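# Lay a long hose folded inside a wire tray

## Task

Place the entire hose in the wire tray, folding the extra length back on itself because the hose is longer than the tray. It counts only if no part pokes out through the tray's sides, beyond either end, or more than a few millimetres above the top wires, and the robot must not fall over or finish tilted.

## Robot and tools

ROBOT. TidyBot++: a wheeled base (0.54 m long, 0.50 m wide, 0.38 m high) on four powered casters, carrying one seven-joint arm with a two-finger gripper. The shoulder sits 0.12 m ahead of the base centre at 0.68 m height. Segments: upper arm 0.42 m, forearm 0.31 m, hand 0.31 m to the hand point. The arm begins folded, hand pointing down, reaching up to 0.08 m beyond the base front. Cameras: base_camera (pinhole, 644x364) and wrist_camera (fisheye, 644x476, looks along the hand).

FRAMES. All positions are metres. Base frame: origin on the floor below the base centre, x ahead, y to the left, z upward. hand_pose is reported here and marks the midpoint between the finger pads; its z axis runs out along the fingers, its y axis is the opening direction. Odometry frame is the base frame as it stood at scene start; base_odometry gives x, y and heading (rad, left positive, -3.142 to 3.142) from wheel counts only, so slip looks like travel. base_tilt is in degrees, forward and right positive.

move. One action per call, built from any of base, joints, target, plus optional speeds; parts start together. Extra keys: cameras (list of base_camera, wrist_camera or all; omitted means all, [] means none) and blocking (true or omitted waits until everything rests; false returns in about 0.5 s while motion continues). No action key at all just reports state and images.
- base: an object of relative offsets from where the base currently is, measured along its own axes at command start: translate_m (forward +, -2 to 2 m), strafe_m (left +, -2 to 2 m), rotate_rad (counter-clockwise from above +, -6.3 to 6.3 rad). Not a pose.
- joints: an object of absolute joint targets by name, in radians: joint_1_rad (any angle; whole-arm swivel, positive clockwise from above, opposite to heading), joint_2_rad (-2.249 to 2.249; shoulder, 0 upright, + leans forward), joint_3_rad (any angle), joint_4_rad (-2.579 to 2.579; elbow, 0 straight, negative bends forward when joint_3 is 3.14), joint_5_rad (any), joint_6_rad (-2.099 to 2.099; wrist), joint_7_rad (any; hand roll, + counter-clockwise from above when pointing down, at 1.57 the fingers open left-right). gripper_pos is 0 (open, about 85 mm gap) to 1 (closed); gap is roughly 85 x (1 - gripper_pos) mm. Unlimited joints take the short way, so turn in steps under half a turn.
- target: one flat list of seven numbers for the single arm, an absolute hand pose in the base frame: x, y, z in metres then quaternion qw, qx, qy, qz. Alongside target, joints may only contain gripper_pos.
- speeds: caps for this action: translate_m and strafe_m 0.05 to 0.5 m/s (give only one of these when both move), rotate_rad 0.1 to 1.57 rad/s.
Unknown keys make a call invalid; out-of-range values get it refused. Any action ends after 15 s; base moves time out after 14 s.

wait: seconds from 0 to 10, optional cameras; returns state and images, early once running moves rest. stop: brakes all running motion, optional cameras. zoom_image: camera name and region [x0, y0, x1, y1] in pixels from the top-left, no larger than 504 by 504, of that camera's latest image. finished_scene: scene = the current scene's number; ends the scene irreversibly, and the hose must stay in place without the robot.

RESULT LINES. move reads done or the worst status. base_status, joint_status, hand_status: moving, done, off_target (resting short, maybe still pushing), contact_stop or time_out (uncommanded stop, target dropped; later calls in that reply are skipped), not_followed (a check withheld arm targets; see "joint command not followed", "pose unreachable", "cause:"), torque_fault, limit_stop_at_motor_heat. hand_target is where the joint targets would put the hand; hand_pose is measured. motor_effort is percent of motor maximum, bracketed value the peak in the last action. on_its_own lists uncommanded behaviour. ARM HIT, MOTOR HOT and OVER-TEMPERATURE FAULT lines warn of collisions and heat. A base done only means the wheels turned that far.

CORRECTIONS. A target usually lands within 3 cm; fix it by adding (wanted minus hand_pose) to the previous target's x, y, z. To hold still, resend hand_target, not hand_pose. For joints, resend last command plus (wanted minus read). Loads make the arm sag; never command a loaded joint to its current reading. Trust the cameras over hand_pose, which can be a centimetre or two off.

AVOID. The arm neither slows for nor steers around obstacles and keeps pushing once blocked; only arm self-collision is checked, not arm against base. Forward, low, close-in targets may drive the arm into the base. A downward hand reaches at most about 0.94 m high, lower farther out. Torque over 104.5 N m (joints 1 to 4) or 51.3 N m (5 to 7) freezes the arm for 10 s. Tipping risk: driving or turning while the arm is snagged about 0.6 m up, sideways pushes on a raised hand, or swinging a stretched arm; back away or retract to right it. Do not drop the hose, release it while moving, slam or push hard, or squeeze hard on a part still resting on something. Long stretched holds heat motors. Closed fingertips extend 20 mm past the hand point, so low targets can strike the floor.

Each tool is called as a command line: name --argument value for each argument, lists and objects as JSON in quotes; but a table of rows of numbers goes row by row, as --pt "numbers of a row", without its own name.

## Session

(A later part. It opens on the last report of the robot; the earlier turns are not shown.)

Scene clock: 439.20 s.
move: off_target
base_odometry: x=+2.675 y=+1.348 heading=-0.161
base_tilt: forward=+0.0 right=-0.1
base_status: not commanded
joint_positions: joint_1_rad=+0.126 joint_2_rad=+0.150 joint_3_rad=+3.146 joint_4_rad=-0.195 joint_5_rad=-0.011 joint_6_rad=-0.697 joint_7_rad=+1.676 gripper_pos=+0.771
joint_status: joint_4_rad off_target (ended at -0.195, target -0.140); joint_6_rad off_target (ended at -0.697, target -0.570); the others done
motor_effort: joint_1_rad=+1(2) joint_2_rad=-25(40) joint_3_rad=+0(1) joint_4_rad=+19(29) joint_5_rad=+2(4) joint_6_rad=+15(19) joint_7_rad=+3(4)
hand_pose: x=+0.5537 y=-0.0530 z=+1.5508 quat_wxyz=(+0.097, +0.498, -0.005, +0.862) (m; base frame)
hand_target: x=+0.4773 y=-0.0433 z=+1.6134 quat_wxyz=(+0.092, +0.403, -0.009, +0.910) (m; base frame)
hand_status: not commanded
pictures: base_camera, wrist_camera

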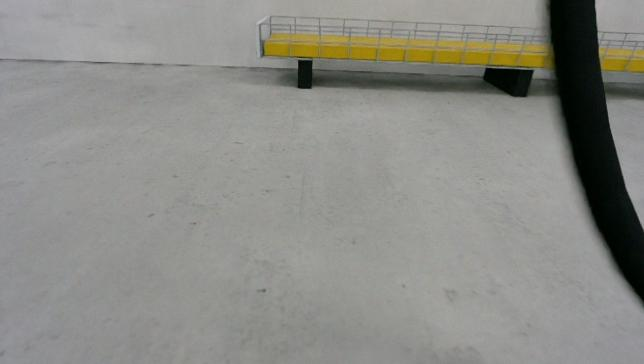

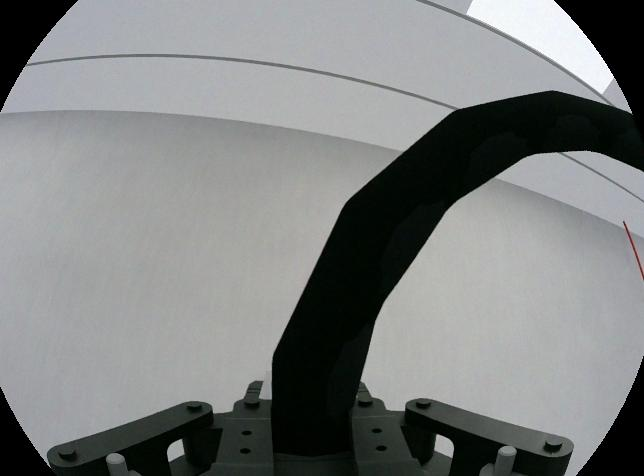

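wait --seconds 1 --cameras '["all"]'

Scene clock: 440.33 s.
base_odometry: x=+2.675 y=+1.348 heading=-0.161
base_tilt: forward=-0.1 right=-0.1
base_status: not commanded
joint_positions: joint_1_rad=+0.126 joint_2_rad=+0.150 joint_3_rad=+3.146 joint_4_rad=-0.195 joint_5_rad=-0.011 joint_6_rad=-0.696 joint_7_rad=+1.676 gripper_pos=+0.771
joint_status: joint_4_rad off_target (ended at -0.195, target -0.140); joint_6_rad off_target (ended at -0.697, target -0.570); the others done
motor_effort: joint_1_rad=+1(2) joint_2_rad=-25(40) joint_3_rad=+0(1) joint_4_rad=+19(29) joint_5_rad=+2(4) joint_6_rad=+15(19) joint_7_rad=+3(4)
hand_pose: x=+0.5537 y=-0.0530 z=+1.5509 quat_wxyz=(+0.097, +0.497, -0.005, +0.862) (m; base frame)
hand_target: x=+0.4773 y=-0.0433 z=+1.6134 quat_wxyz=(+0.092, +0.403, -0.009, +0.910) (m; base frame)
hand_status: not commanded
wait: 1.00 s; at rest by 0.13 s
pictures: base_camera, wrist_camera

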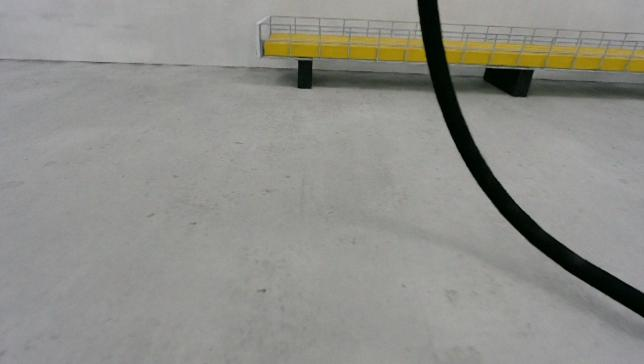

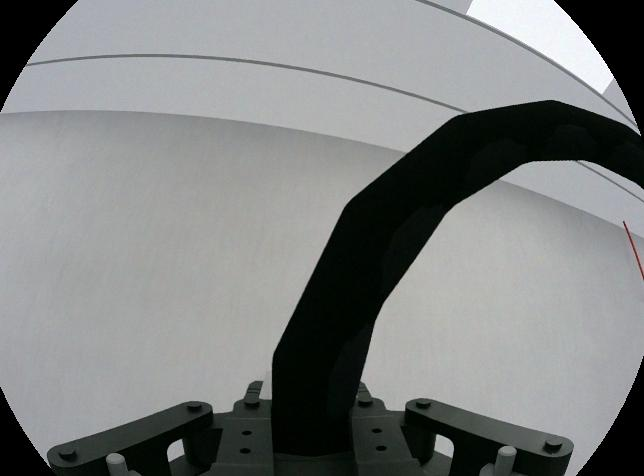

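move --joints '{"joint_1_rad": 0.05, "joint_2_rad": 0.3, "joint_4_rad": -0.55, "joint_6_rad": -1.45, "joint_7_rad": 1.55}' --cameras '[]'

move --joints '{"joint_1_rad": -0.1, "joint_2_rad": 0.36, "joint_4_rad": -1.15, "joint_6_rad": -1.52, "joint_7_rad": 1.4}' --cameras '["wrist_camera"]'

move --joints '{"joint_1_rad": -0.25, "joint_2_rad": 0.74, "joint_4_rad": -1.59, "joint_6_rad": -0.66, "joint_7_rad": 1.25}' --cameras '["all"]'

Scene clock: 443.63 s.
move: off_target
base_odometry: x=+2.675 y=+1.348 heading=-0.161
base_tilt: forward=+0.0 right=-0.1
base_status: not commanded
joint_positions: joint_1_rad=+0.049 joint_2_rad=+0.335 joint_3_rad=+3.146 joint_4_rad=-0.591 joint_5_rad=-0.011 joint_6_rad=-1.401 joint_7_rad=+1.583 gripper_pos=+0.771
joint_status: joint_4_rad off_target (ended at -0.591, target -0.550); the others done
motor_effort: joint_1_rad=+1(3) joint_2_rad=-38(48) joint_3_rad=+1(2) joint_4_rad=+26(30) joint_5_rad=+4(6) joint_6_rad=+11(16) joint_7_rad=+3(4)
hand_pose: x=+0.7345 y=-0.0276 z=+1.0541 quat_wxyz=(+0.008, +0.918, -0.017, +0.396) (m; base frame)
hand_target: x=+0.7110 y=-0.0276 z=+1.0839 quat_wxyz=(+0.005, +0.912, -0.032, +0.408) (m; base frame)
hand_status: not commanded
pictures: none
No camera images: "cameras" was empty.

Scene clock: 445.47 s.
move: done
base_odometry: x=+2.675 y=+1.348 heading=-0.161
base_tilt: forward=+0.0 right=-0.1
base_status: not commanded
joint_positions: joint_1_rad=-0.091 joint_2_rad=+0.380 joint_3_rad=+3.146 joint_4_rad=-1.159 joint_5_rad=-0.011 joint_6_rad=-1.438 joint_7_rad=+1.450 gripper_pos=+0.771
joint_status: all done
motor_effort: joint_1_rad=+1(3) joint_2_rad=-38(42) joint_3_rad=+0(1) joint_4_rad=+23(27) joint_5_rad=+4(5) joint_6_rad=+2(12) joint_7_rad=+0(3)
hand_pose: x=+0.6381 y=+0.0500 z=+0.7756 quat_wxyz=(-0.013, +0.996, -0.017, +0.082) (m; base frame)
hand_target: x=+0.6130 y=+0.0516 z=+0.7854 quat_wxyz=(-0.008, +0.998, -0.035, +0.055) (m; base frame)
hand_status: not commanded
pictures: wrist_camera

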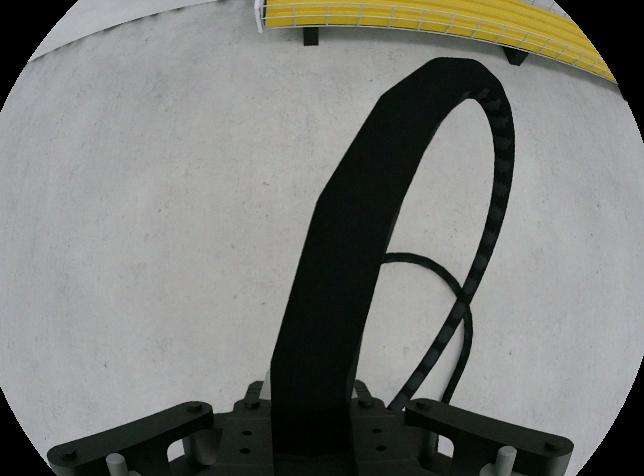

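Scene clock: 447.47 s.
move: done
base_odometry: x=+2.675 y=+1.348 heading=-0.161
base_tilt: forward=-0.1 right=-0.1
base_status: not commanded
joint_positions: joint_1_rad=-0.241 joint_2_rad=+0.754 joint_3_rad=+3.146 joint_4_rad=-1.589 joint_5_rad=-0.011 joint_6_rad=-0.748 joint_7_rad=+1.301 gripper_pos=+0.771
joint_status: all done
motor_effort: joint_1_rad=+1(3) joint_2_rad=-42(48) joint_3_rad=+0(1) joint_4_rad=+16(23) joint_5_rad=+2(4) joint_6_rad=+1(3) joint_7_rad=+0(1)
hand_pose: x=+0.6326 y=+0.1274 z=+0.4581 quat_wxyz=(-0.008, +0.999, -0.020, +0.024) (m; base frame)
hand_target: x=+0.6598 y=+0.1404 z=+0.4684 quat_wxyz=(-0.022, +0.997, -0.035, +0.072) (m; base frame)
hand_status: not commanded
pictures: base_camera, wrist_camera

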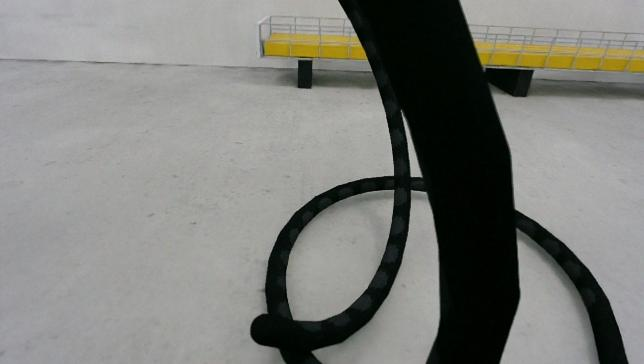

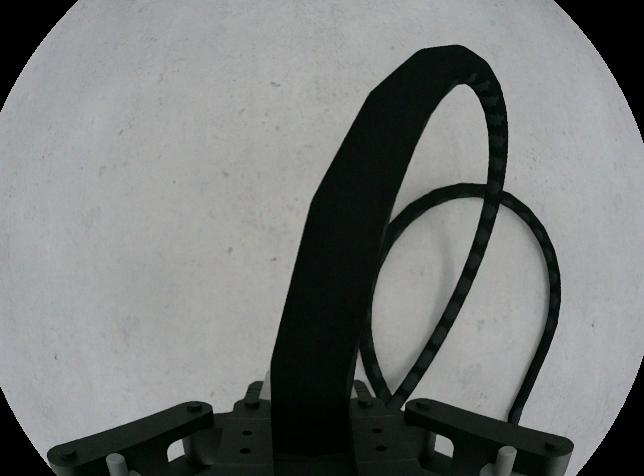

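move --joints '{"joint_1_rad": -0.3, "joint_2_rad": 1.36, "joint_4_rad": -1.18, "joint_6_rad": -0.52, "joint_7_rad": 1.22}' --cameras '["wrist_camera"]'

move --joints '{"joint_1_rad": -0.35, "joint_2_rad": 1.75, "joint_4_rad": -0.74, "joint_6_rad": -0.68, "joint_7_rad": 1.2}' --cameras '["all"]'

Scene clock: 453.07 s.
move: done
base_odometry: x=+2.675 y=+1.348 heading=-0.161
base_tilt: forward=+0.0 right=-0.1
base_status: not commanded
joint_positions: joint_1_rad=-0.288 joint_2_rad=+1.352 joint_3_rad=+3.146 joint_4_rad=-1.215 joint_5_rad=-0.011 joint_6_rad=-0.611 joint_7_rad=+1.275 gripper_pos=+0.771
joint_status: all done
motor_effort: joint_1_rad=+1(3) joint_2_rad=-47(50) joint_3_rad=-1(1) joint_4_rad=+11(17) joint_5_rad=+1(3) joint_6_rad=+1(3) joint_7_rad=-1(2)
hand_pose: x=+0.6660 y=+0.1626 z=+0.1984 quat_wxyz=(+0.004, +1.000, -0.009, -0.017) (m; base frame)
hand_target: x=+0.7056 y=+0.1839 z=+0.2004 quat_wxyz=(-0.014, +0.999, -0.025, +0.038) (m; base frame)
hand_status: not commanded
pictures: wrist_camera

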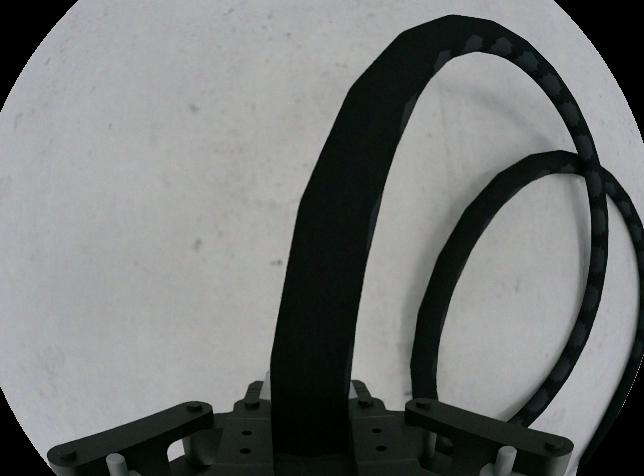

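Scene clock: 454.70 s.
move: done
base_odometry: x=+2.675 y=+1.348 heading=-0.161
base_tilt: forward=-0.1 right=-0.1
base_status: not commanded
joint_positions: joint_1_rad=-0.337 joint_2_rad=+1.730 joint_3_rad=+3.146 joint_4_rad=-0.773 joint_5_rad=-0.011 joint_6_rad=-0.624 joint_7_rad=+1.254 gripper_pos=+0.771
joint_status: all done
motor_effort: joint_1_rad=+0(2) joint_2_rad=-45(50) joint_3_rad=-2(2) joint_4_rad=+12(14) joint_5_rad=+0(1) joint_6_rad=+3(3) joint_7_rad=-1(2)
hand_pose: x=+0.6920 y=+0.2016 z=+0.0515 quat_wxyz=(-0.003, +1.000, +0.006, +0.007) (m; base frame)
hand_target: x=+0.6780 y=+0.2064 z=+0.0457 quat_wxyz=(+0.004, +1.000, -0.011, -0.014) (m; base frame)
hand_status: not commanded
pictures: base_camera, wrist_camera

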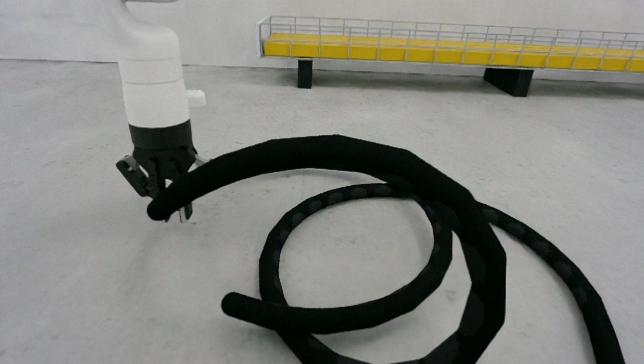

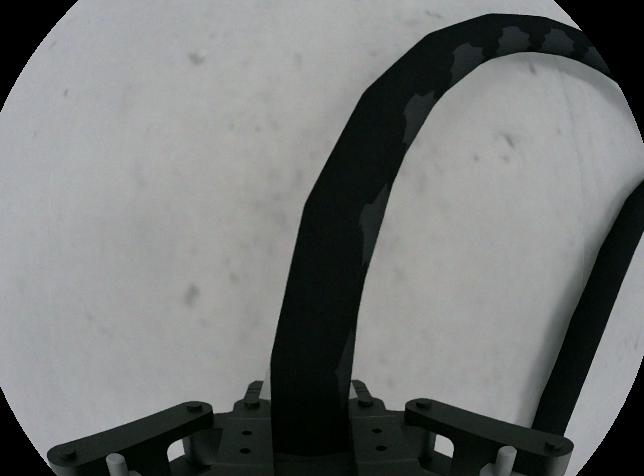

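zoom_image --camera "base_camera" --region '[100, 100, 604, 364]'

Scaled by 1.000.

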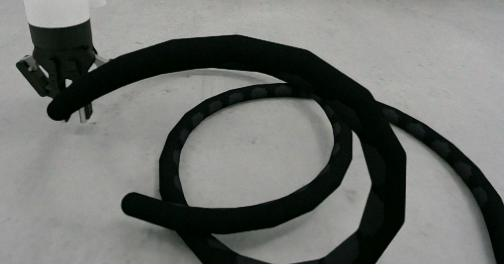

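move --joints '{"gripper_pos": 0.6}' --cameras '[]'

move --joints '{"gripper_pos": 0.1}' --cameras '["all"]'

Scene clock: 457.53 s.
move: done
base_odometry: x=+2.675 y=+1.348 heading=-0.161
base_tilt: forward=-0.1 right=-0.1
base_status: not commanded
joint_positions: joint_1_rad=-0.337 joint_2_rad=+1.730 joint_3_rad=+3.146 joint_4_rad=-0.761 joint_5_rad=-0.011 joint_6_rad=-0.624 joint_7_rad=+1.252 gripper_pos=+0.600
joint_status: all done
motor_effort: joint_1_rad=-1(2) joint_2_rad=-45(48) joint_3_rad=-2(3) joint_4_rad=+11(12) joint_5_rad=+0(0) joint_6_rad=+0(3) joint_7_rad=-1(1)
hand_pose: x=+0.6985 y=+0.2039 z=+0.0538 quat_wxyz=(-0.005, +1.000, +0.005, +0.013) (m; base frame)
hand_target: x=+0.6780 y=+0.2064 z=+0.0457 quat_wxyz=(+0.004, +1.000, -0.011, -0.014) (m; base frame)
hand_status: not commanded
pictures: none
No camera images: "cameras" was empty.

Scene clock: 458.37 s.
move: done
base_odometry: x=+2.675 y=+1.348 heading=-0.161
base_tilt: forward=-0.1 right=-0.1
base_status: not commanded
joint_positions: joint_1_rad=-0.337 joint_2_rad=+1.730 joint_3_rad=+3.146 joint_4_rad=-0.761 joint_5_rad=-0.011 joint_6_rad=-0.624 joint_7_rad=+1.252 gripper_pos=+0.100
joint_status: all done
motor_effort: joint_1_rad=-1(1) joint_2_rad=-44(45) joint_3_rad=-3(3) joint_4_rad=+10(11) joint_5_rad=+0(0) joint_6_rad=+0(0) joint_7_rad=-1(1)
hand_pose: x=+0.6986 y=+0.2039 z=+0.0538 quat_wxyz=(-0.005, +1.000, +0.005, +0.013) (m; base frame)
hand_target: x=+0.6780 y=+0.2064 z=+0.0457 quat_wxyz=(+0.004, +1.000, -0.011, -0.014) (m; base frame)
hand_status: not commanded
pictures: base_camera, wrist_camera

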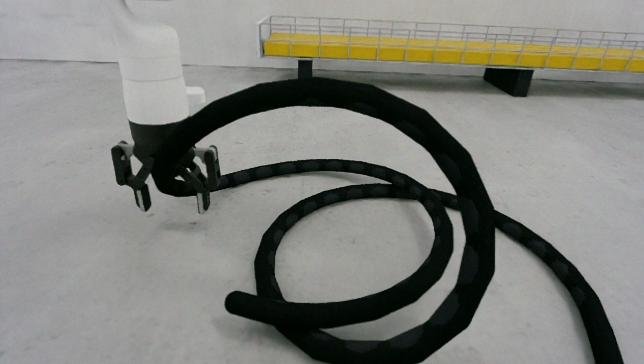

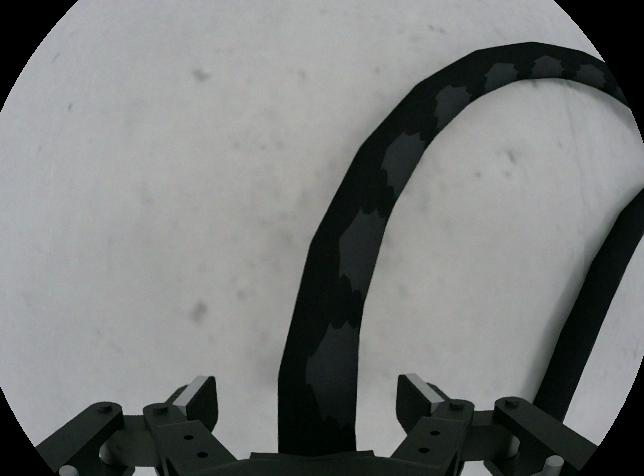

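move --joints '{"joint_1_rad": -0.32, "joint_2_rad": 1.36, "joint_4_rad": -1.18, "joint_6_rad": -0.6, "joint_7_rad": 1.25}' --cameras '[]'

move --joints '{"joint_1_rad": 0.0, "joint_2_rad": 0.1, "joint_4_rad": -1.9, "joint_6_rad": -1.05, "joint_7_rad": 1.57}' --cameras '["all"]'

Scene clock: 462.37 s.
move: done
base_odometry: x=+2.675 y=+1.348 heading=-0.161
base_tilt: forward=+0.0 right=-0.1
base_status: not commanded
joint_positions: joint_1_rad=-0.319 joint_2_rad=+1.370 joint_3_rad=+3.146 joint_4_rad=-1.160 joint_5_rad=-0.011 joint_6_rad=-0.624 joint_7_rad=+1.252 gripper_pos=+0.100
joint_status: all done
motor_effort: joint_1_rad=-1(2) joint_2_rad=-47(50) joint_3_rad=-3(4) joint_4_rad=+11(12) joint_5_rad=+0(1) joint_6_rad=+0(1) joint_7_rad=-1(1)
hand_pose: x=+0.6781 y=+0.1852 z=+0.1971 quat_wxyz=(+0.001, +1.000, -0.005, -0.006) (m; base frame)
hand_target: x=+0.6782 y=+0.1877 z=+0.1994 quat_wxyz=(-0.001, +1.000, +0.000, +0.001) (m; base frame)
hand_status: not commanded
pictures: none
No camera images: "cameras" was empty.

Scene clock: 464.90 s.
move: done
base_odometry: x=+2.675 y=+1.348 heading=-0.161
base_tilt: forward=+0.0 right=-0.1
base_status: not commanded
joint_positions: joint_1_rad=-0.012 joint_2_rad=+0.107 joint_3_rad=+3.146 joint_4_rad=-1.882 joint_5_rad=-0.011 joint_6_rad=-0.969 joint_7_rad=+1.517 gripper_pos=+0.100
joint_status: all done
motor_effort: joint_1_rad=+1(3) joint_2_rad=-20(51) joint_3_rad=+0(3) joint_4_rad=+18(19) joint_5_rad=+1(1) joint_6_rad=+2(3) joint_7_rad=+0(1)
hand_pose: x=+0.5079 y=+0.0072 z=+0.6664 quat_wxyz=(-0.007, +0.995, -0.025, +0.091) (m; base frame)
hand_target: x=+0.4753 y=+0.0019 z=+0.6597 quat_wxyz=(+0.000, +0.999, +0.000, +0.046) (m; base frame)
hand_status: not commanded
pictures: base_camera, wrist_camera

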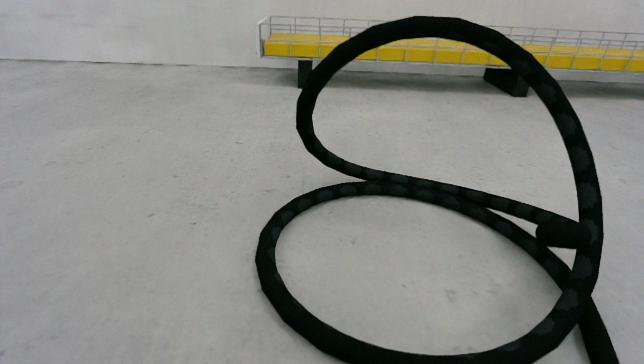

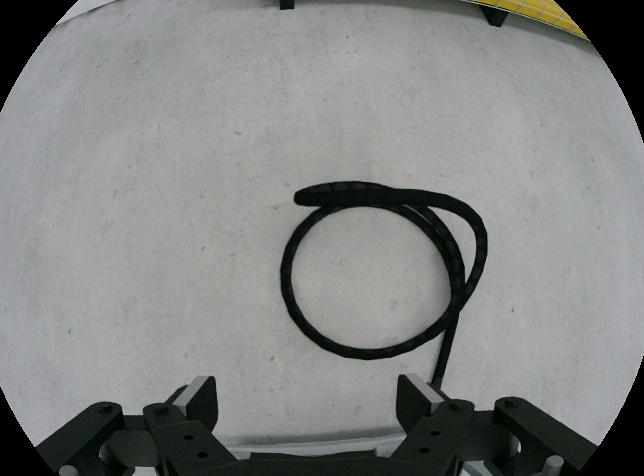

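move --joints '{"joint_1_rad": 0.22, "joint_2_rad": 0.985, "joint_4_rad": -1.246, "joint_6_rad": -0.84, "joint_7_rad": 0.14}' --cameras '["all"]'

Scene clock: 468.27 s.
move: done
base_odometry: x=+2.675 y=+1.348 heading=-0.161
base_tilt: forward=+0.0 right=-0.1
base_status: not commanded
joint_positions: joint_1_rad=+0.210 joint_2_rad=+0.970 joint_3_rad=+3.146 joint_4_rad=-1.277 joint_5_rad=-0.011 joint_6_rad=-0.918 joint_7_rad=+0.194 gripper_pos=+0.100
joint_status: all done
motor_effort: joint_1_rad=+1(2) joint_2_rad=-44(47) joint_3_rad=-1(1) joint_4_rad=+14(19) joint_5_rad=+1(1) joint_6_rad=+0(3) joint_7_rad=-1(1)
hand_pose: x=+0.6915 y=-0.1204 z=+0.4117 quat_wxyz=(+0.005, +0.698, -0.716, -0.011) (m; base frame)
hand_target: x=+0.7254 y=-0.1333 z=+0.4111 quat_wxyz=(-0.021, +0.678, -0.734, +0.029) (m; base frame)
hand_status: not commanded
pictures: base_camera, wrist_camera

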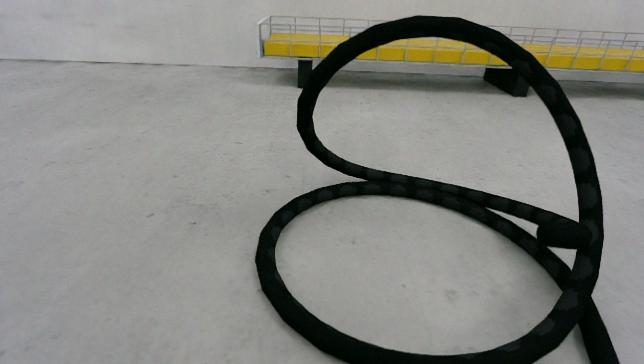

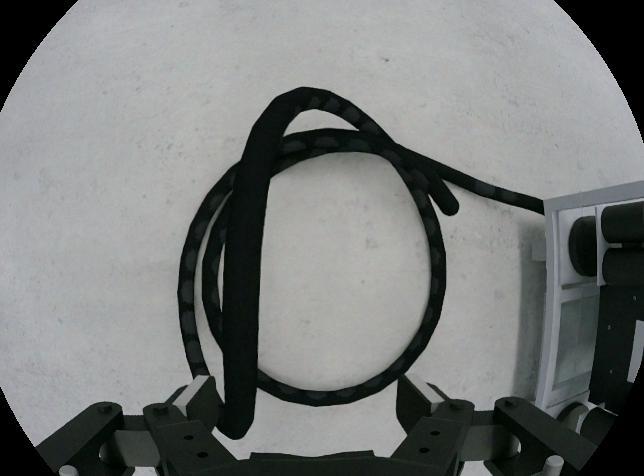

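move --joints '{"joint_1_rad": 0.2, "joint_2_rad": 1.1, "joint_4_rad": -1.005, "joint_6_rad": -1.1, "joint_7_rad": 0.14}' --cameras '["wrist_camera"]'

move --joints '{"joint_1_rad": 0.2, "joint_2_rad": 1.31, "joint_4_rad": -0.98, "joint_6_rad": -0.78, "joint_7_rad": 0.14}' --cameras '["all"]'

Scene clock: 469.97 s.
move: done
base_odometry: x=+2.675 y=+1.348 heading=-0.161
base_tilt: forward=+0.0 right=-0.1
base_status: not commanded
joint_positions: joint_1_rad=+0.210 joint_2_rad=+1.078 joint_3_rad=+3.146 joint_4_rad=-1.036 joint_5_rad=-0.011 joint_6_rad=-1.023 joint_7_rad=+0.192 gripper_pos=+0.100
joint_status: all done
motor_effort: joint_1_rad=+1(2) joint_2_rad=-47(49) joint_3_rad=-1(1) joint_4_rad=+16(16) joint_5_rad=+1(1) joint_6_rad=+0(1) joint_7_rad=+0(1)
hand_pose: x=+0.7465 y=-0.1318 z=+0.4071 quat_wxyz=(-0.003, +0.698, -0.716, +0.001) (m; base frame)
hand_target: x=+0.7328 y=-0.1222 z=+0.4020 quat_wxyz=(+0.018, +0.686, -0.727, -0.026) (m; base frame)
hand_status: not commanded
pictures: wrist_camera

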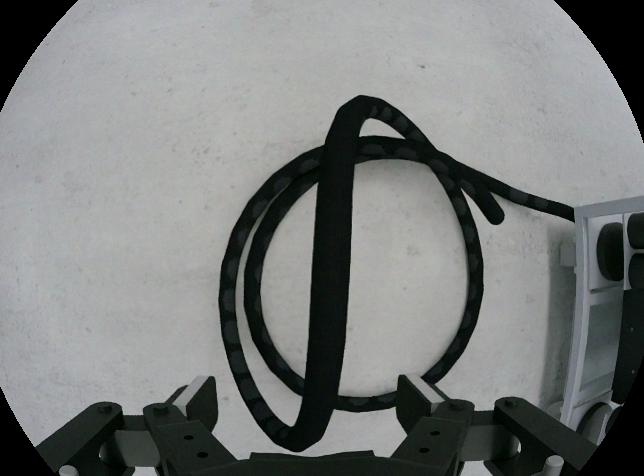

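Scene clock: 471.47 s.
move: done
base_odometry: x=+2.675 y=+1.348 heading=-0.161
base_tilt: forward=+0.0 right=-0.1
base_status: not commanded
joint_positions: joint_1_rad=+0.210 joint_2_rad=+1.305 joint_3_rad=+3.146 joint_4_rad=-1.005 joint_5_rad=-0.011 joint_6_rad=-0.857 joint_7_rad=+0.192 gripper_pos=+0.100
joint_status: all done
motor_effort: joint_1_rad=+1(1) joint_2_rad=-49(53) joint_3_rad=-1(1) joint_4_rad=+13(17) joint_5_rad=+1(1) joint_6_rad=+0(1) joint_7_rad=+0(1)
hand_pose: x=+0.7359 y=-0.1300 z=+0.2695 quat_wxyz=(+0.005, +0.698, -0.716, -0.011) (m; base frame)
hand_target: x=+0.7715 y=-0.1300 z=+0.2727 quat_wxyz=(-0.021, +0.685, -0.727, +0.029) (m; base frame)
hand_status: not commanded
pictures: base_camera, wrist_camera

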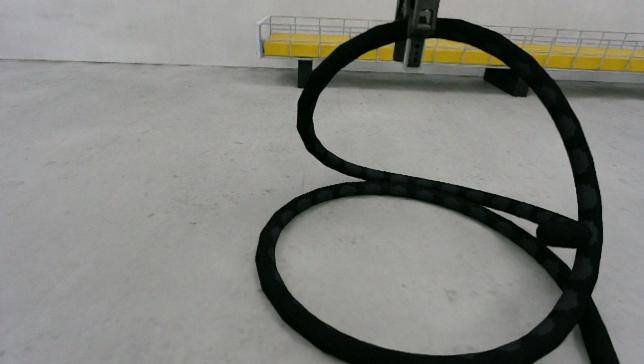

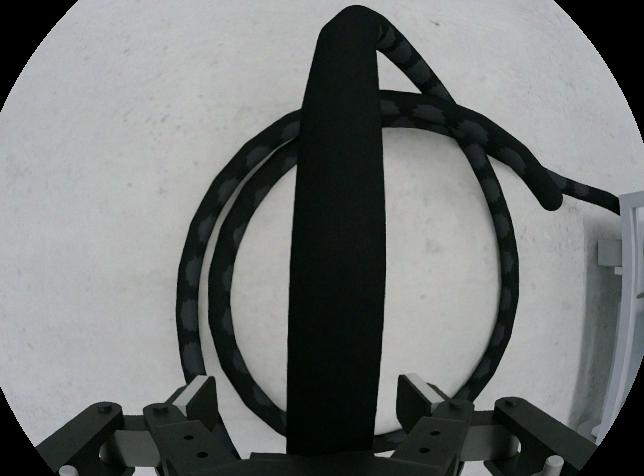

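move --joints '{"joint_2_rad": 1.27, "joint_4_rad": -0.98, "joint_6_rad": -0.84}' --cameras '[]'

move --joints '{"gripper_pos": 0.8}' --cameras '["wrist_camera"]'

Scene clock: 472.67 s.
move: done
base_odometry: x=+2.675 y=+1.348 heading=-0.161
base_tilt: forward=-0.1 right=-0.1
base_status: not commanded
joint_positions: joint_1_rad=+0.210 joint_2_rad=+1.269 joint_3_rad=+3.146 joint_4_rad=-1.002 joint_5_rad=-0.011 joint_6_rad=-0.857 joint_7_rad=+0.192 gripper_pos=+0.100
joint_status: all done
motor_effort: joint_1_rad=+1(1) joint_2_rad=-49(51) joint_3_rad=-1(1) joint_4_rad=+14(15) joint_5_rad=+1(1) joint_6_rad=+0(1) joint_7_rad=+0(1)
hand_pose: x=+0.7511 y=-0.1332 z=+0.2926 quat_wxyz=(-0.005, +0.698, -0.716, +0.004) (m; base frame)
hand_target: x=+0.7688 y=-0.1294 z=+0.2981 quat_wxyz=(-0.016, +0.685, -0.728, +0.021) (m; base frame)
hand_status: not commanded
pictures: none
No camera images: "cameras" was empty.

Scene clock: 473.60 s.
move: off_target
base_odometry: x=+2.675 y=+1.348 heading=-0.161
base_tilt: forward=+0.0 right=-0.1
base_status: not commanded
joint_positions: joint_1_rad=+0.210 joint_2_rad=+1.269 joint_3_rad=+3.146 joint_4_rad=-1.002 joint_5_rad=-0.011 joint_6_rad=-0.857 joint_7_rad=+0.191 gripper_pos=+0.750
joint_status: gripper_pos off_target (ended at +0.750, target +0.800)
motor_effort: joint_1_rad=+1(1) joint_2_rad=-48(50) joint_3_rad=-1(1) joint_4_rad=+15(15) joint_5_rad=+1(1) joint_6_rad=+1(1) joint_7_rad=+0(1)
hand_pose: x=+0.7511 y=-0.1332 z=+0.2926 quat_wxyz=(-0.005, +0.698, -0.716, +0.004) (m; base frame)
hand_target: x=+0.7688 y=-0.1294 z=+0.2981 quat_wxyz=(-0.016, +0.685, -0.728, +0.021) (m; base frame)
hand_status: not commanded
pictures: wrist_camera

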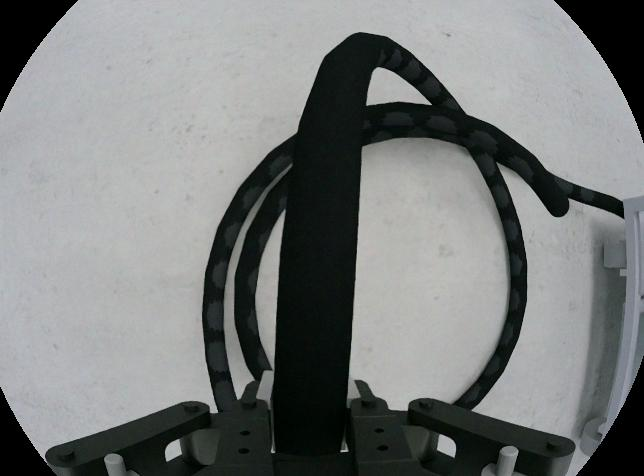

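move --joints '{"joint_2_rad": 0.8, "joint_4_rad": -1.38, "joint_6_rad": -0.8}' --cameras '[]'

move --joints '{"joint_2_rad": 0.36, "joint_4_rad": -1.45, "joint_6_rad": -1.25}' --cameras '[]'

move --joints '{"joint_2_rad": 0.4, "joint_4_rad": -0.63, "joint_6_rad": -2.06}' --cameras '["all"]'

Scene clock: 475.57 s.
move: done
base_odometry: x=+2.675 y=+1.348 heading=-0.161
base_tilt: forward=+0.0 right=-0.1
base_status: not commanded
joint_positions: joint_1_rad=+0.210 joint_2_rad=+0.828 joint_3_rad=+3.146 joint_4_rad=-1.373 joint_5_rad=-0.011 joint_6_rad=-0.857 joint_7_rad=+0.189 gripper_pos=+0.750
joint_status: all done
motor_effort: joint_1_rad=+1(1) joint_2_rad=-47(55) joint_3_rad=-1(2) joint_4_rad=+17(18) joint_5_rad=+1(2) joint_6_rad=+1(2) joint_7_rad=+0(1)
hand_pose: x=+0.6962 y=-0.1214 z=+0.4710 quat_wxyz=(-0.025, +0.696, -0.717, +0.034) (m; base frame)
hand_target: x=+0.7170 y=-0.1189 z=+0.4878 quat_wxyz=(-0.047, +0.684, -0.725, +0.066) (m; base frame)
hand_status: not commanded
pictures: none
No camera images: "cameras" was empty.

Scene clock: 477.17 s.
move: done
base_odometry: x=+2.675 y=+1.348 heading=-0.161
base_tilt: forward=-0.1 right=-0.1
base_status: not commanded
joint_positions: joint_1_rad=+0.210 joint_2_rad=+0.394 joint_3_rad=+3.146 joint_4_rad=-1.460 joint_5_rad=-0.011 joint_6_rad=-1.179 joint_7_rad=+0.188 gripper_pos=+0.750
joint_status: all done
motor_effort: joint_1_rad=+0(1) joint_2_rad=-38(52) joint_3_rad=-1(1) joint_4_rad=+22(23) joint_5_rad=+1(2) joint_6_rad=+2(5) joint_7_rad=+0(0)
hand_pose: x=+0.6056 y=-0.1012 z=+0.6731 quat_wxyz=(-0.033, +0.696, -0.716, +0.043) (m; base frame)
hand_target: x=+0.5889 y=-0.0931 z=+0.6909 quat_wxyz=(-0.024, +0.686, -0.727, +0.033) (m; base frame)
hand_status: not commanded
pictures: none
No camera images: "cameras" was empty.

Scene clock: 479.53 s.
move: off_target
base_odometry: x=+2.675 y=+1.348 heading=-0.161
base_tilt: forward=+0.0 right=-0.1
base_status: not commanded
joint_positions: joint_1_rad=+0.210 joint_2_rad=+0.412 joint_3_rad=+3.146 joint_4_rad=-0.686 joint_5_rad=-0.011 joint_6_rad=-1.980 joint_7_rad=+0.188 gripper_pos=+0.750
joint_status: joint_4_rad off_target (ended at -0.686, target -0.630); the others done
motor_effort: joint_1_rad=+0(1) joint_2_rad=-38(42) joint_3_rad=+0(1) joint_4_rad=+21(25) joint_5_rad=+1(2) joint_6_rad=+1(2) joint_7_rad=+0(1)
hand_pose: x=+0.5777 y=-0.0947 z=+0.8999 quat_wxyz=(-0.021, +0.699, -0.714, +0.025) (m; base frame)
hand_target: x=+0.5598 y=-0.0875 z=+0.9203 quat_wxyz=(-0.015, +0.686, -0.727, +0.021) (m; base frame)
hand_status: not commanded
pictures: base_camera, wrist_camera

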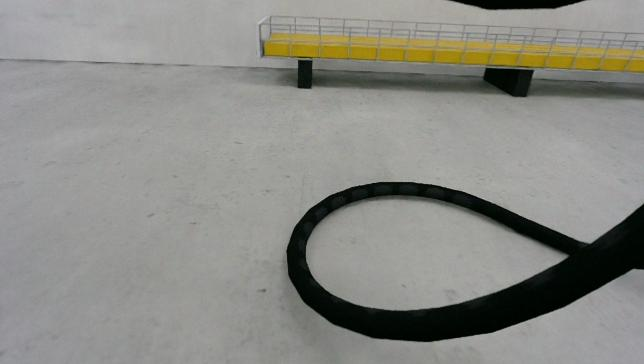

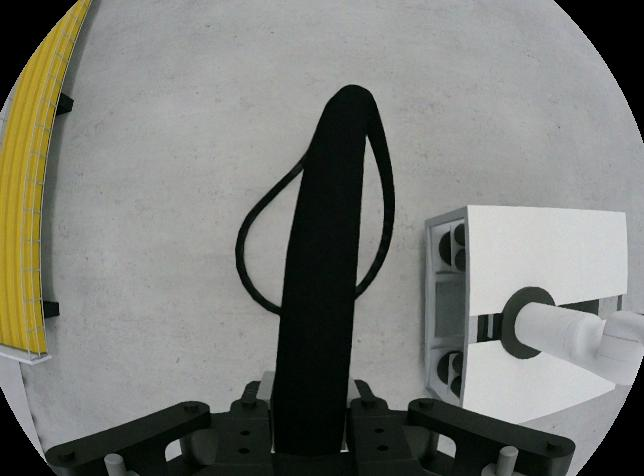

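move --joints '{"joint_2_rad": 0.2, "joint_4_rad": -0.4, "joint_6_rad": -0.95}' --cameras '["all"]'

wait --seconds 1 --cameras '["all"]'

Scene clock: 482.27 s.
move: off_target
base_odometry: x=+2.675 y=+1.348 heading=-0.161
base_tilt: forward=-0.1 right=-0.1
base_status: not commanded
joint_positions: joint_1_rad=+0.210 joint_2_rad=+0.245 joint_3_rad=+3.146 joint_4_rad=-0.470 joint_5_rad=-0.011 joint_6_rad=-1.089 joint_7_rad=+0.182 gripper_pos=+0.750
joint_status: joint_2_rad off_target (ended at +0.245, target +0.200); joint_4_rad off_target (ended at -0.470, target -0.400); joint_6_rad off_target (ended at -1.089, target -0.950)
motor_effort: joint_1_rad=+1(1) joint_2_rad=-36(43) joint_3_rad=+0(1) joint_4_rad=+27(29) joint_5_rad=+1(2) joint_6_rad=+18(19) joint_7_rad=+1(2)
hand_pose: x=+0.7172 y=-0.1250 z=+1.2555 quat_wxyz=(-0.348, +0.547, -0.563, +0.514) (m; base frame)
hand_target: x=+0.6803 y=-0.1117 z=+1.3601 quat_wxyz=(-0.413, +0.480, -0.509, +0.583) (m; base frame)
hand_status: not commanded
pictures: base_camera, wrist_camera

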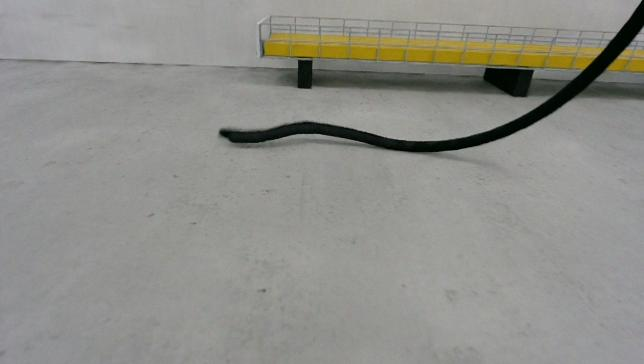

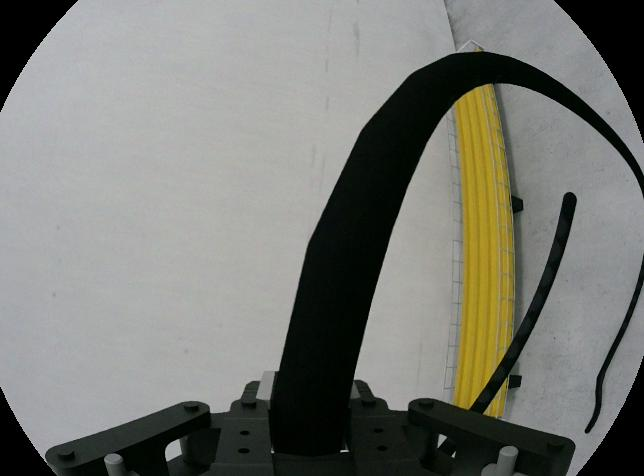

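Scene clock: 483.27 s.
base_odometry: x=+2.675 y=+1.348 heading=-0.161
base_tilt: forward=-0.1 right=-0.1
base_status: not commanded
joint_positions: joint_1_rad=+0.210 joint_2_rad=+0.245 joint_3_rad=+3.146 joint_4_rad=-0.470 joint_5_rad=-0.011 joint_6_rad=-1.089 joint_7_rad=+0.182 gripper_pos=+0.750
joint_status: joint_2_rad off_target (ended at +0.245, target +0.200); joint_4_rad off_target (ended at -0.470, target -0.400); joint_6_rad off_target (ended at -1.089, target -0.950)
motor_effort: joint_1_rad=+0(1) joint_2_rad=-36(43) joint_3_rad=-1(1) joint_4_rad=+27(29) joint_5_rad=+1(2) joint_6_rad=+18(19) joint_7_rad=+1(2)
hand_pose: x=+0.7172 y=-0.1250 z=+1.2555 quat_wxyz=(-0.348, +0.547, -0.563, +0.514) (m; base frame)
hand_target: x=+0.6803 y=-0.1117 z=+1.3601 quat_wxyz=(-0.413, +0.480, -0.509, +0.583) (m; base frame)
hand_status: not commanded
wait: 1.00 s; at rest by 0.27 s
pictures: base_camera, wrist_camera

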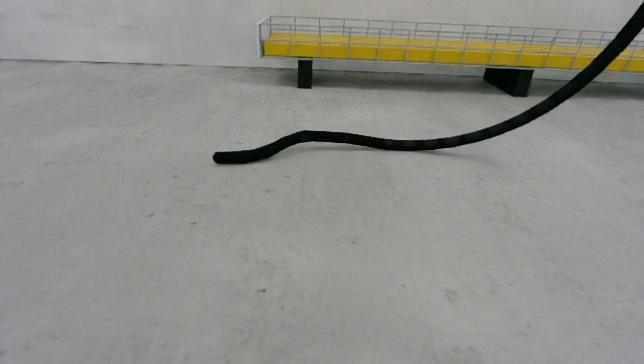

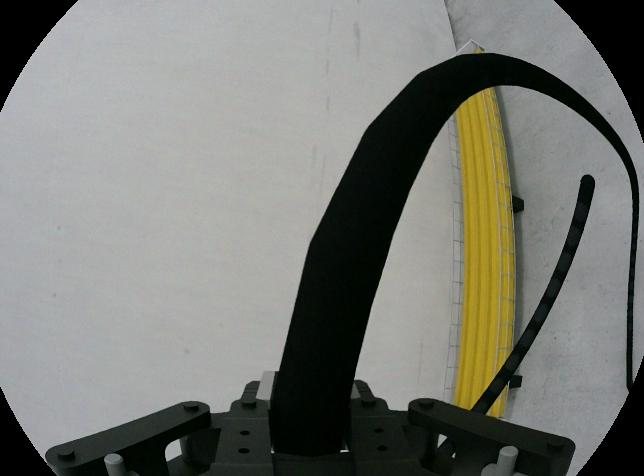

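move --joints '{"joint_2_rad": 0.3, "joint_4_rad": -0.75, "joint_6_rad": -1.5}' --cameras '[]'

move --joints '{"joint_2_rad": 0.335, "joint_4_rad": -1.236, "joint_6_rad": -1.45}' --cameras '["all"]'

Scene clock: 485.53 s.
move: off_target
base_odometry: x=+2.675 y=+1.348 heading=-0.161
base_tilt: forward=+0.0 right=-0.1
base_status: not commanded
joint_positions: joint_1_rad=+0.210 joint_2_rad=+0.339 joint_3_rad=+3.146 joint_4_rad=-0.786 joint_5_rad=-0.011 joint_6_rad=-1.450 joint_7_rad=+0.182 gripper_pos=+0.750
joint_status: joint_2_rad off_target (ended at +0.339, target +0.300); the others done
motor_effort: joint_1_rad=-1(1) joint_2_rad=-39(45) joint_3_rad=-1(2) joint_4_rad=+26(30) joint_5_rad=+0(1) joint_6_rad=+9(19) joint_7_rad=+0(1)
hand_pose: x=+0.6974 y=-0.1205 z=+0.9511 quat_wxyz=(-0.159, +0.669, -0.689, +0.230) (m; base frame)
hand_target: x=+0.6787 y=-0.1113 z=+0.9818 quat_wxyz=(-0.169, +0.656, -0.696, +0.238) (m; base frame)
hand_status: not commanded
pictures: none
No camera images: "cameras" was empty.

Scene clock: 487.20 s.
move: done
base_odometry: x=+2.675 y=+1.348 heading=-0.161
base_tilt: forward=-0.1 right=-0.1
base_status: not commanded
joint_positions: joint_1_rad=+0.210 joint_2_rad=+0.348 joint_3_rad=+3.146 joint_4_rad=-1.243 joint_5_rad=-0.011 joint_6_rad=-1.450 joint_7_rad=+0.182 gripper_pos=+0.750
joint_status: all done
motor_effort: joint_1_rad=+0(1) joint_2_rad=-36(40) joint_3_rad=-1(2) joint_4_rad=+23(27) joint_5_rad=+0(1) joint_6_rad=+2(9) joint_7_rad=+1(1)
hand_pose: x=+0.5979 y=-0.0992 z=+0.7612 quat_wxyz=(-0.032, +0.694, -0.718, +0.039) (m; base frame)
hand_target: x=+0.5998 y=-0.0954 z=+0.7701 quat_wxyz=(-0.035, +0.685, -0.726, +0.049) (m; base frame)
hand_status: not commanded
pictures: base_camera, wrist_camera

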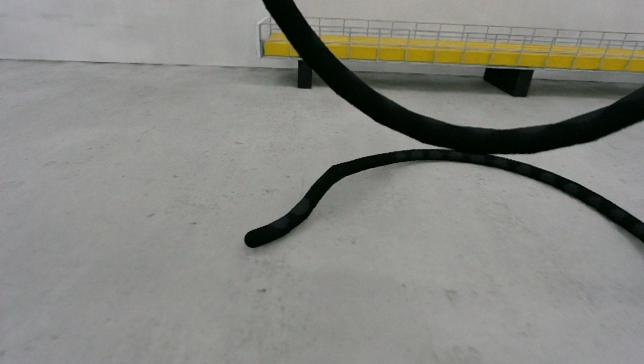

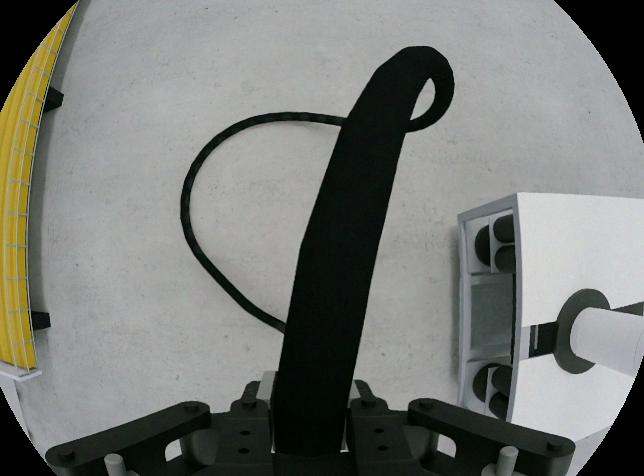

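move --joints '{"joint_2_rad": 0.28, "joint_4_rad": -1.7, "joint_6_rad": -0.3}' --cameras '["all"]'

move --base '{"translate_m": -0.08}' --speeds '{"translate_m": 0.15}' --joints '{"joint_2_rad": 0.63, "joint_4_rad": -1.95, "joint_6_rad": 0.3}' --cameras '["all"]'

Scene clock: 490.33 s.
move: off_target
base_odometry: x=+2.675 y=+1.348 heading=-0.161
base_tilt: forward=-0.1 right=-0.1
base_status: not commanded
joint_positions: joint_1_rad=+0.210 joint_2_rad=+0.325 joint_3_rad=+3.146 joint_4_rad=-1.718 joint_5_rad=-0.011 joint_6_rad=-0.418 joint_7_rad=+0.182 gripper_pos=+0.750
joint_status: joint_2_rad off_target (ended at +0.325, target +0.280); joint_6_rad off_target (ended at -0.418, target -0.300); the others done
motor_effort: joint_1_rad=+0(1) joint_2_rad=-37(39) joint_3_rad=-1(1) joint_4_rad=+26(26) joint_5_rad=+2(2) joint_6_rad=+11(11) joint_7_rad=+1(2)
hand_pose: x=+0.7160 y=-0.1269 z=+0.6954 quat_wxyz=(-0.187, +0.653, -0.680, +0.276) (m; base frame)
hand_target: x=+0.7476 y=-0.1251 z=+0.7584 quat_wxyz=(-0.242, +0.623, -0.661, +0.341) (m; base frame)
hand_status: not commanded
pictures: base_camera, wrist_camera

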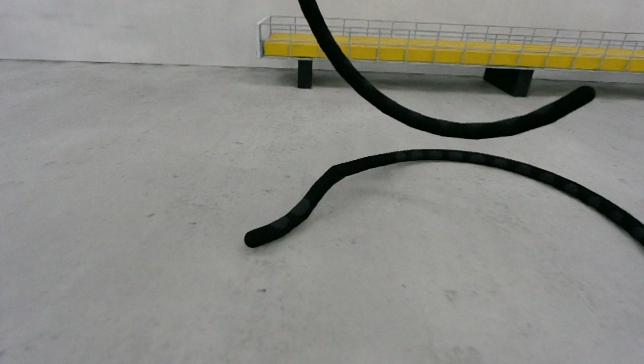

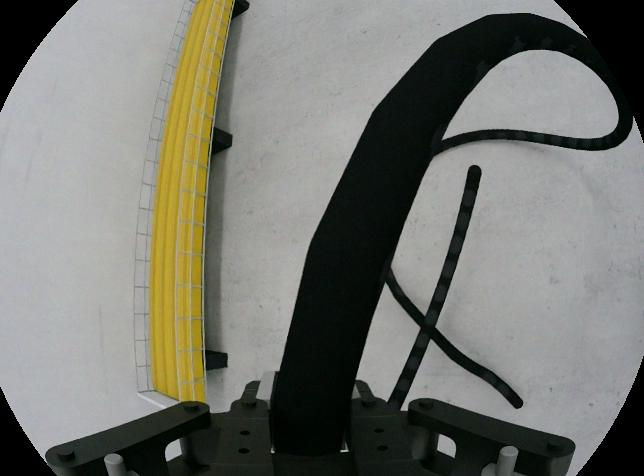

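Scene clock: 492.13 s.
move: off_target
base_odometry: x=+2.596 y=+1.361 heading=-0.161
base_tilt: forward=+0.0 right=-0.1
base_status: done
joint_positions: joint_1_rad=+0.208 joint_2_rad=+0.646 joint_3_rad=+3.146 joint_4_rad=-1.960 joint_5_rad=-0.011 joint_6_rad=+0.189 joint_7_rad=+0.181 gripper_pos=+0.750
joint_status: joint_6_rad off_target (ended at +0.189, target +0.300); the others done
motor_effort: joint_1_rad=+1(2) joint_2_rad=-39(44) joint_3_rad=+0(1) joint_4_rad=+18(26) joint_5_rad=+3(3) joint_6_rad=+10(12) joint_7_rad=+2(2)
hand_pose: x=+0.7251 y=-0.1299 z=+0.5141 quat_wxyz=(-0.197, +0.648, -0.675, +0.295) (m; base frame)
hand_target: x=+0.7580 y=-0.1272 z=+0.5530 quat_wxyz=(-0.242, +0.623, -0.661, +0.341) (m; base frame)
hand_status: not commanded
pictures: base_camera, wrist_camera

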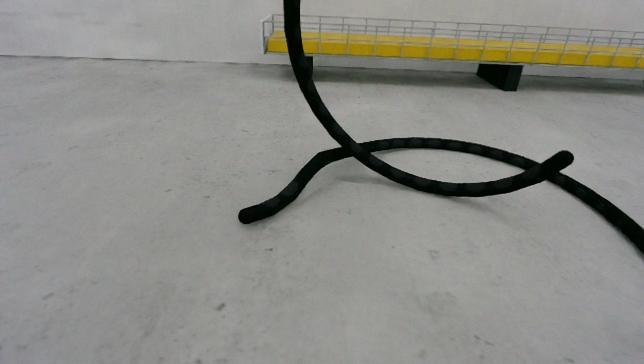

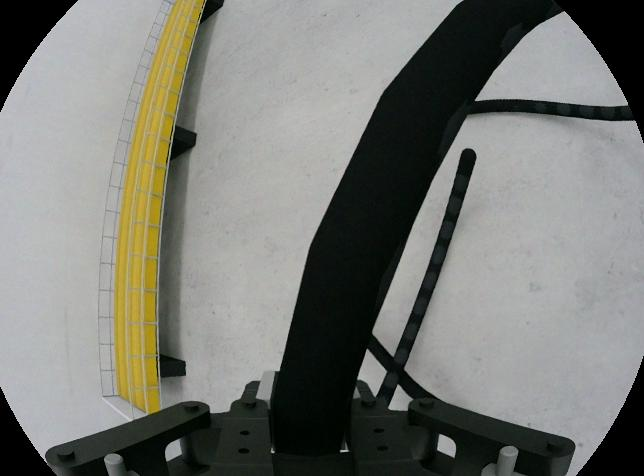

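move --base '{"translate_m": -0.2}' --speeds '{"translate_m": 0.2}' --joints '{"joint_2_rad": 1.13, "joint_4_rad": -1.88, "joint_6_rad": 0.7}' --cameras '["base_camera"]'

move --base '{"translate_m": -0.15}' --speeds '{"translate_m": 0.15}' --joints '{"joint_2_rad": 1.62, "joint_4_rad": -1.5, "joint_6_rad": 0.8}' --cameras '["all"]'

Scene clock: 494.50 s.
move: done
base_odometry: x=+2.398 y=+1.394 heading=-0.161
base_tilt: forward=-0.1 right=-0.1
base_status: done
joint_positions: joint_1_rad=+0.203 joint_2_rad=+1.129 joint_3_rad=+3.146 joint_4_rad=-1.916 joint_5_rad=-0.011 joint_6_rad=+0.609 joint_7_rad=+0.181 gripper_pos=+0.750
joint_status: all done
motor_effort: joint_1_rad=+1(3) joint_2_rad=-42(44) joint_3_rad=+1(2) joint_4_rad=+9(17) joint_5_rad=+2(3) joint_6_rad=+7(11) joint_7_rad=+1(2)
hand_pose: x=+0.7183 y=-0.1263 z=+0.3116 quat_wxyz=(-0.190, +0.653, -0.674, +0.288) (m; base frame)
hand_target: x=+0.7583 y=-0.1273 z=+0.3400 quat_wxyz=(-0.234, +0.627, -0.666, +0.329) (m; base frame)
hand_status: not commanded
pictures: base_camera

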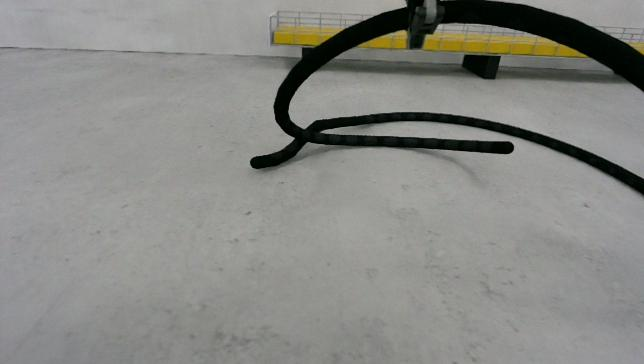

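Scene clock: 496.23 s.
move: done
base_odometry: x=+2.250 y=+1.418 heading=-0.161
base_tilt: forward=+0.0 right=-0.1
base_status: done
joint_positions: joint_1_rad=+0.202 joint_2_rad=+1.602 joint_3_rad=+3.146 joint_4_rad=-1.523 joint_5_rad=-0.011 joint_6_rad=+0.731 joint_7_rad=+0.181 gripper_pos=+0.750
joint_status: all done
motor_effort: joint_1_rad=+2(3) joint_2_rad=-41(44) joint_3_rad=+1(1) joint_4_rad=+4(9) joint_5_rad=+1(2) joint_6_rad=+5(8) joint_7_rad=+1(1)
hand_pose: x=+0.7427 y=-0.1310 z=+0.1259 quat_wxyz=(-0.201, +0.648, -0.668, +0.305) (m; base frame)
hand_target: x=+0.7613 y=-0.1280 z=+0.1348 quat_wxyz=(-0.231, +0.628, -0.668, +0.326) (m; base frame)
hand_status: not commanded
pictures: base_camera, wrist_camera

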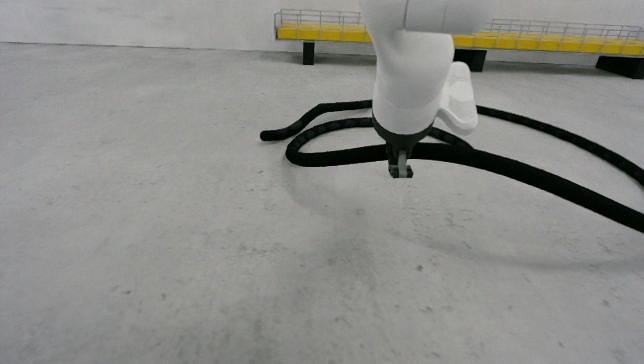

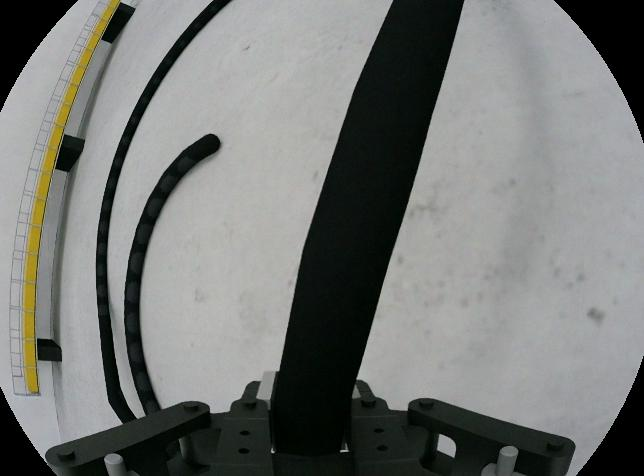

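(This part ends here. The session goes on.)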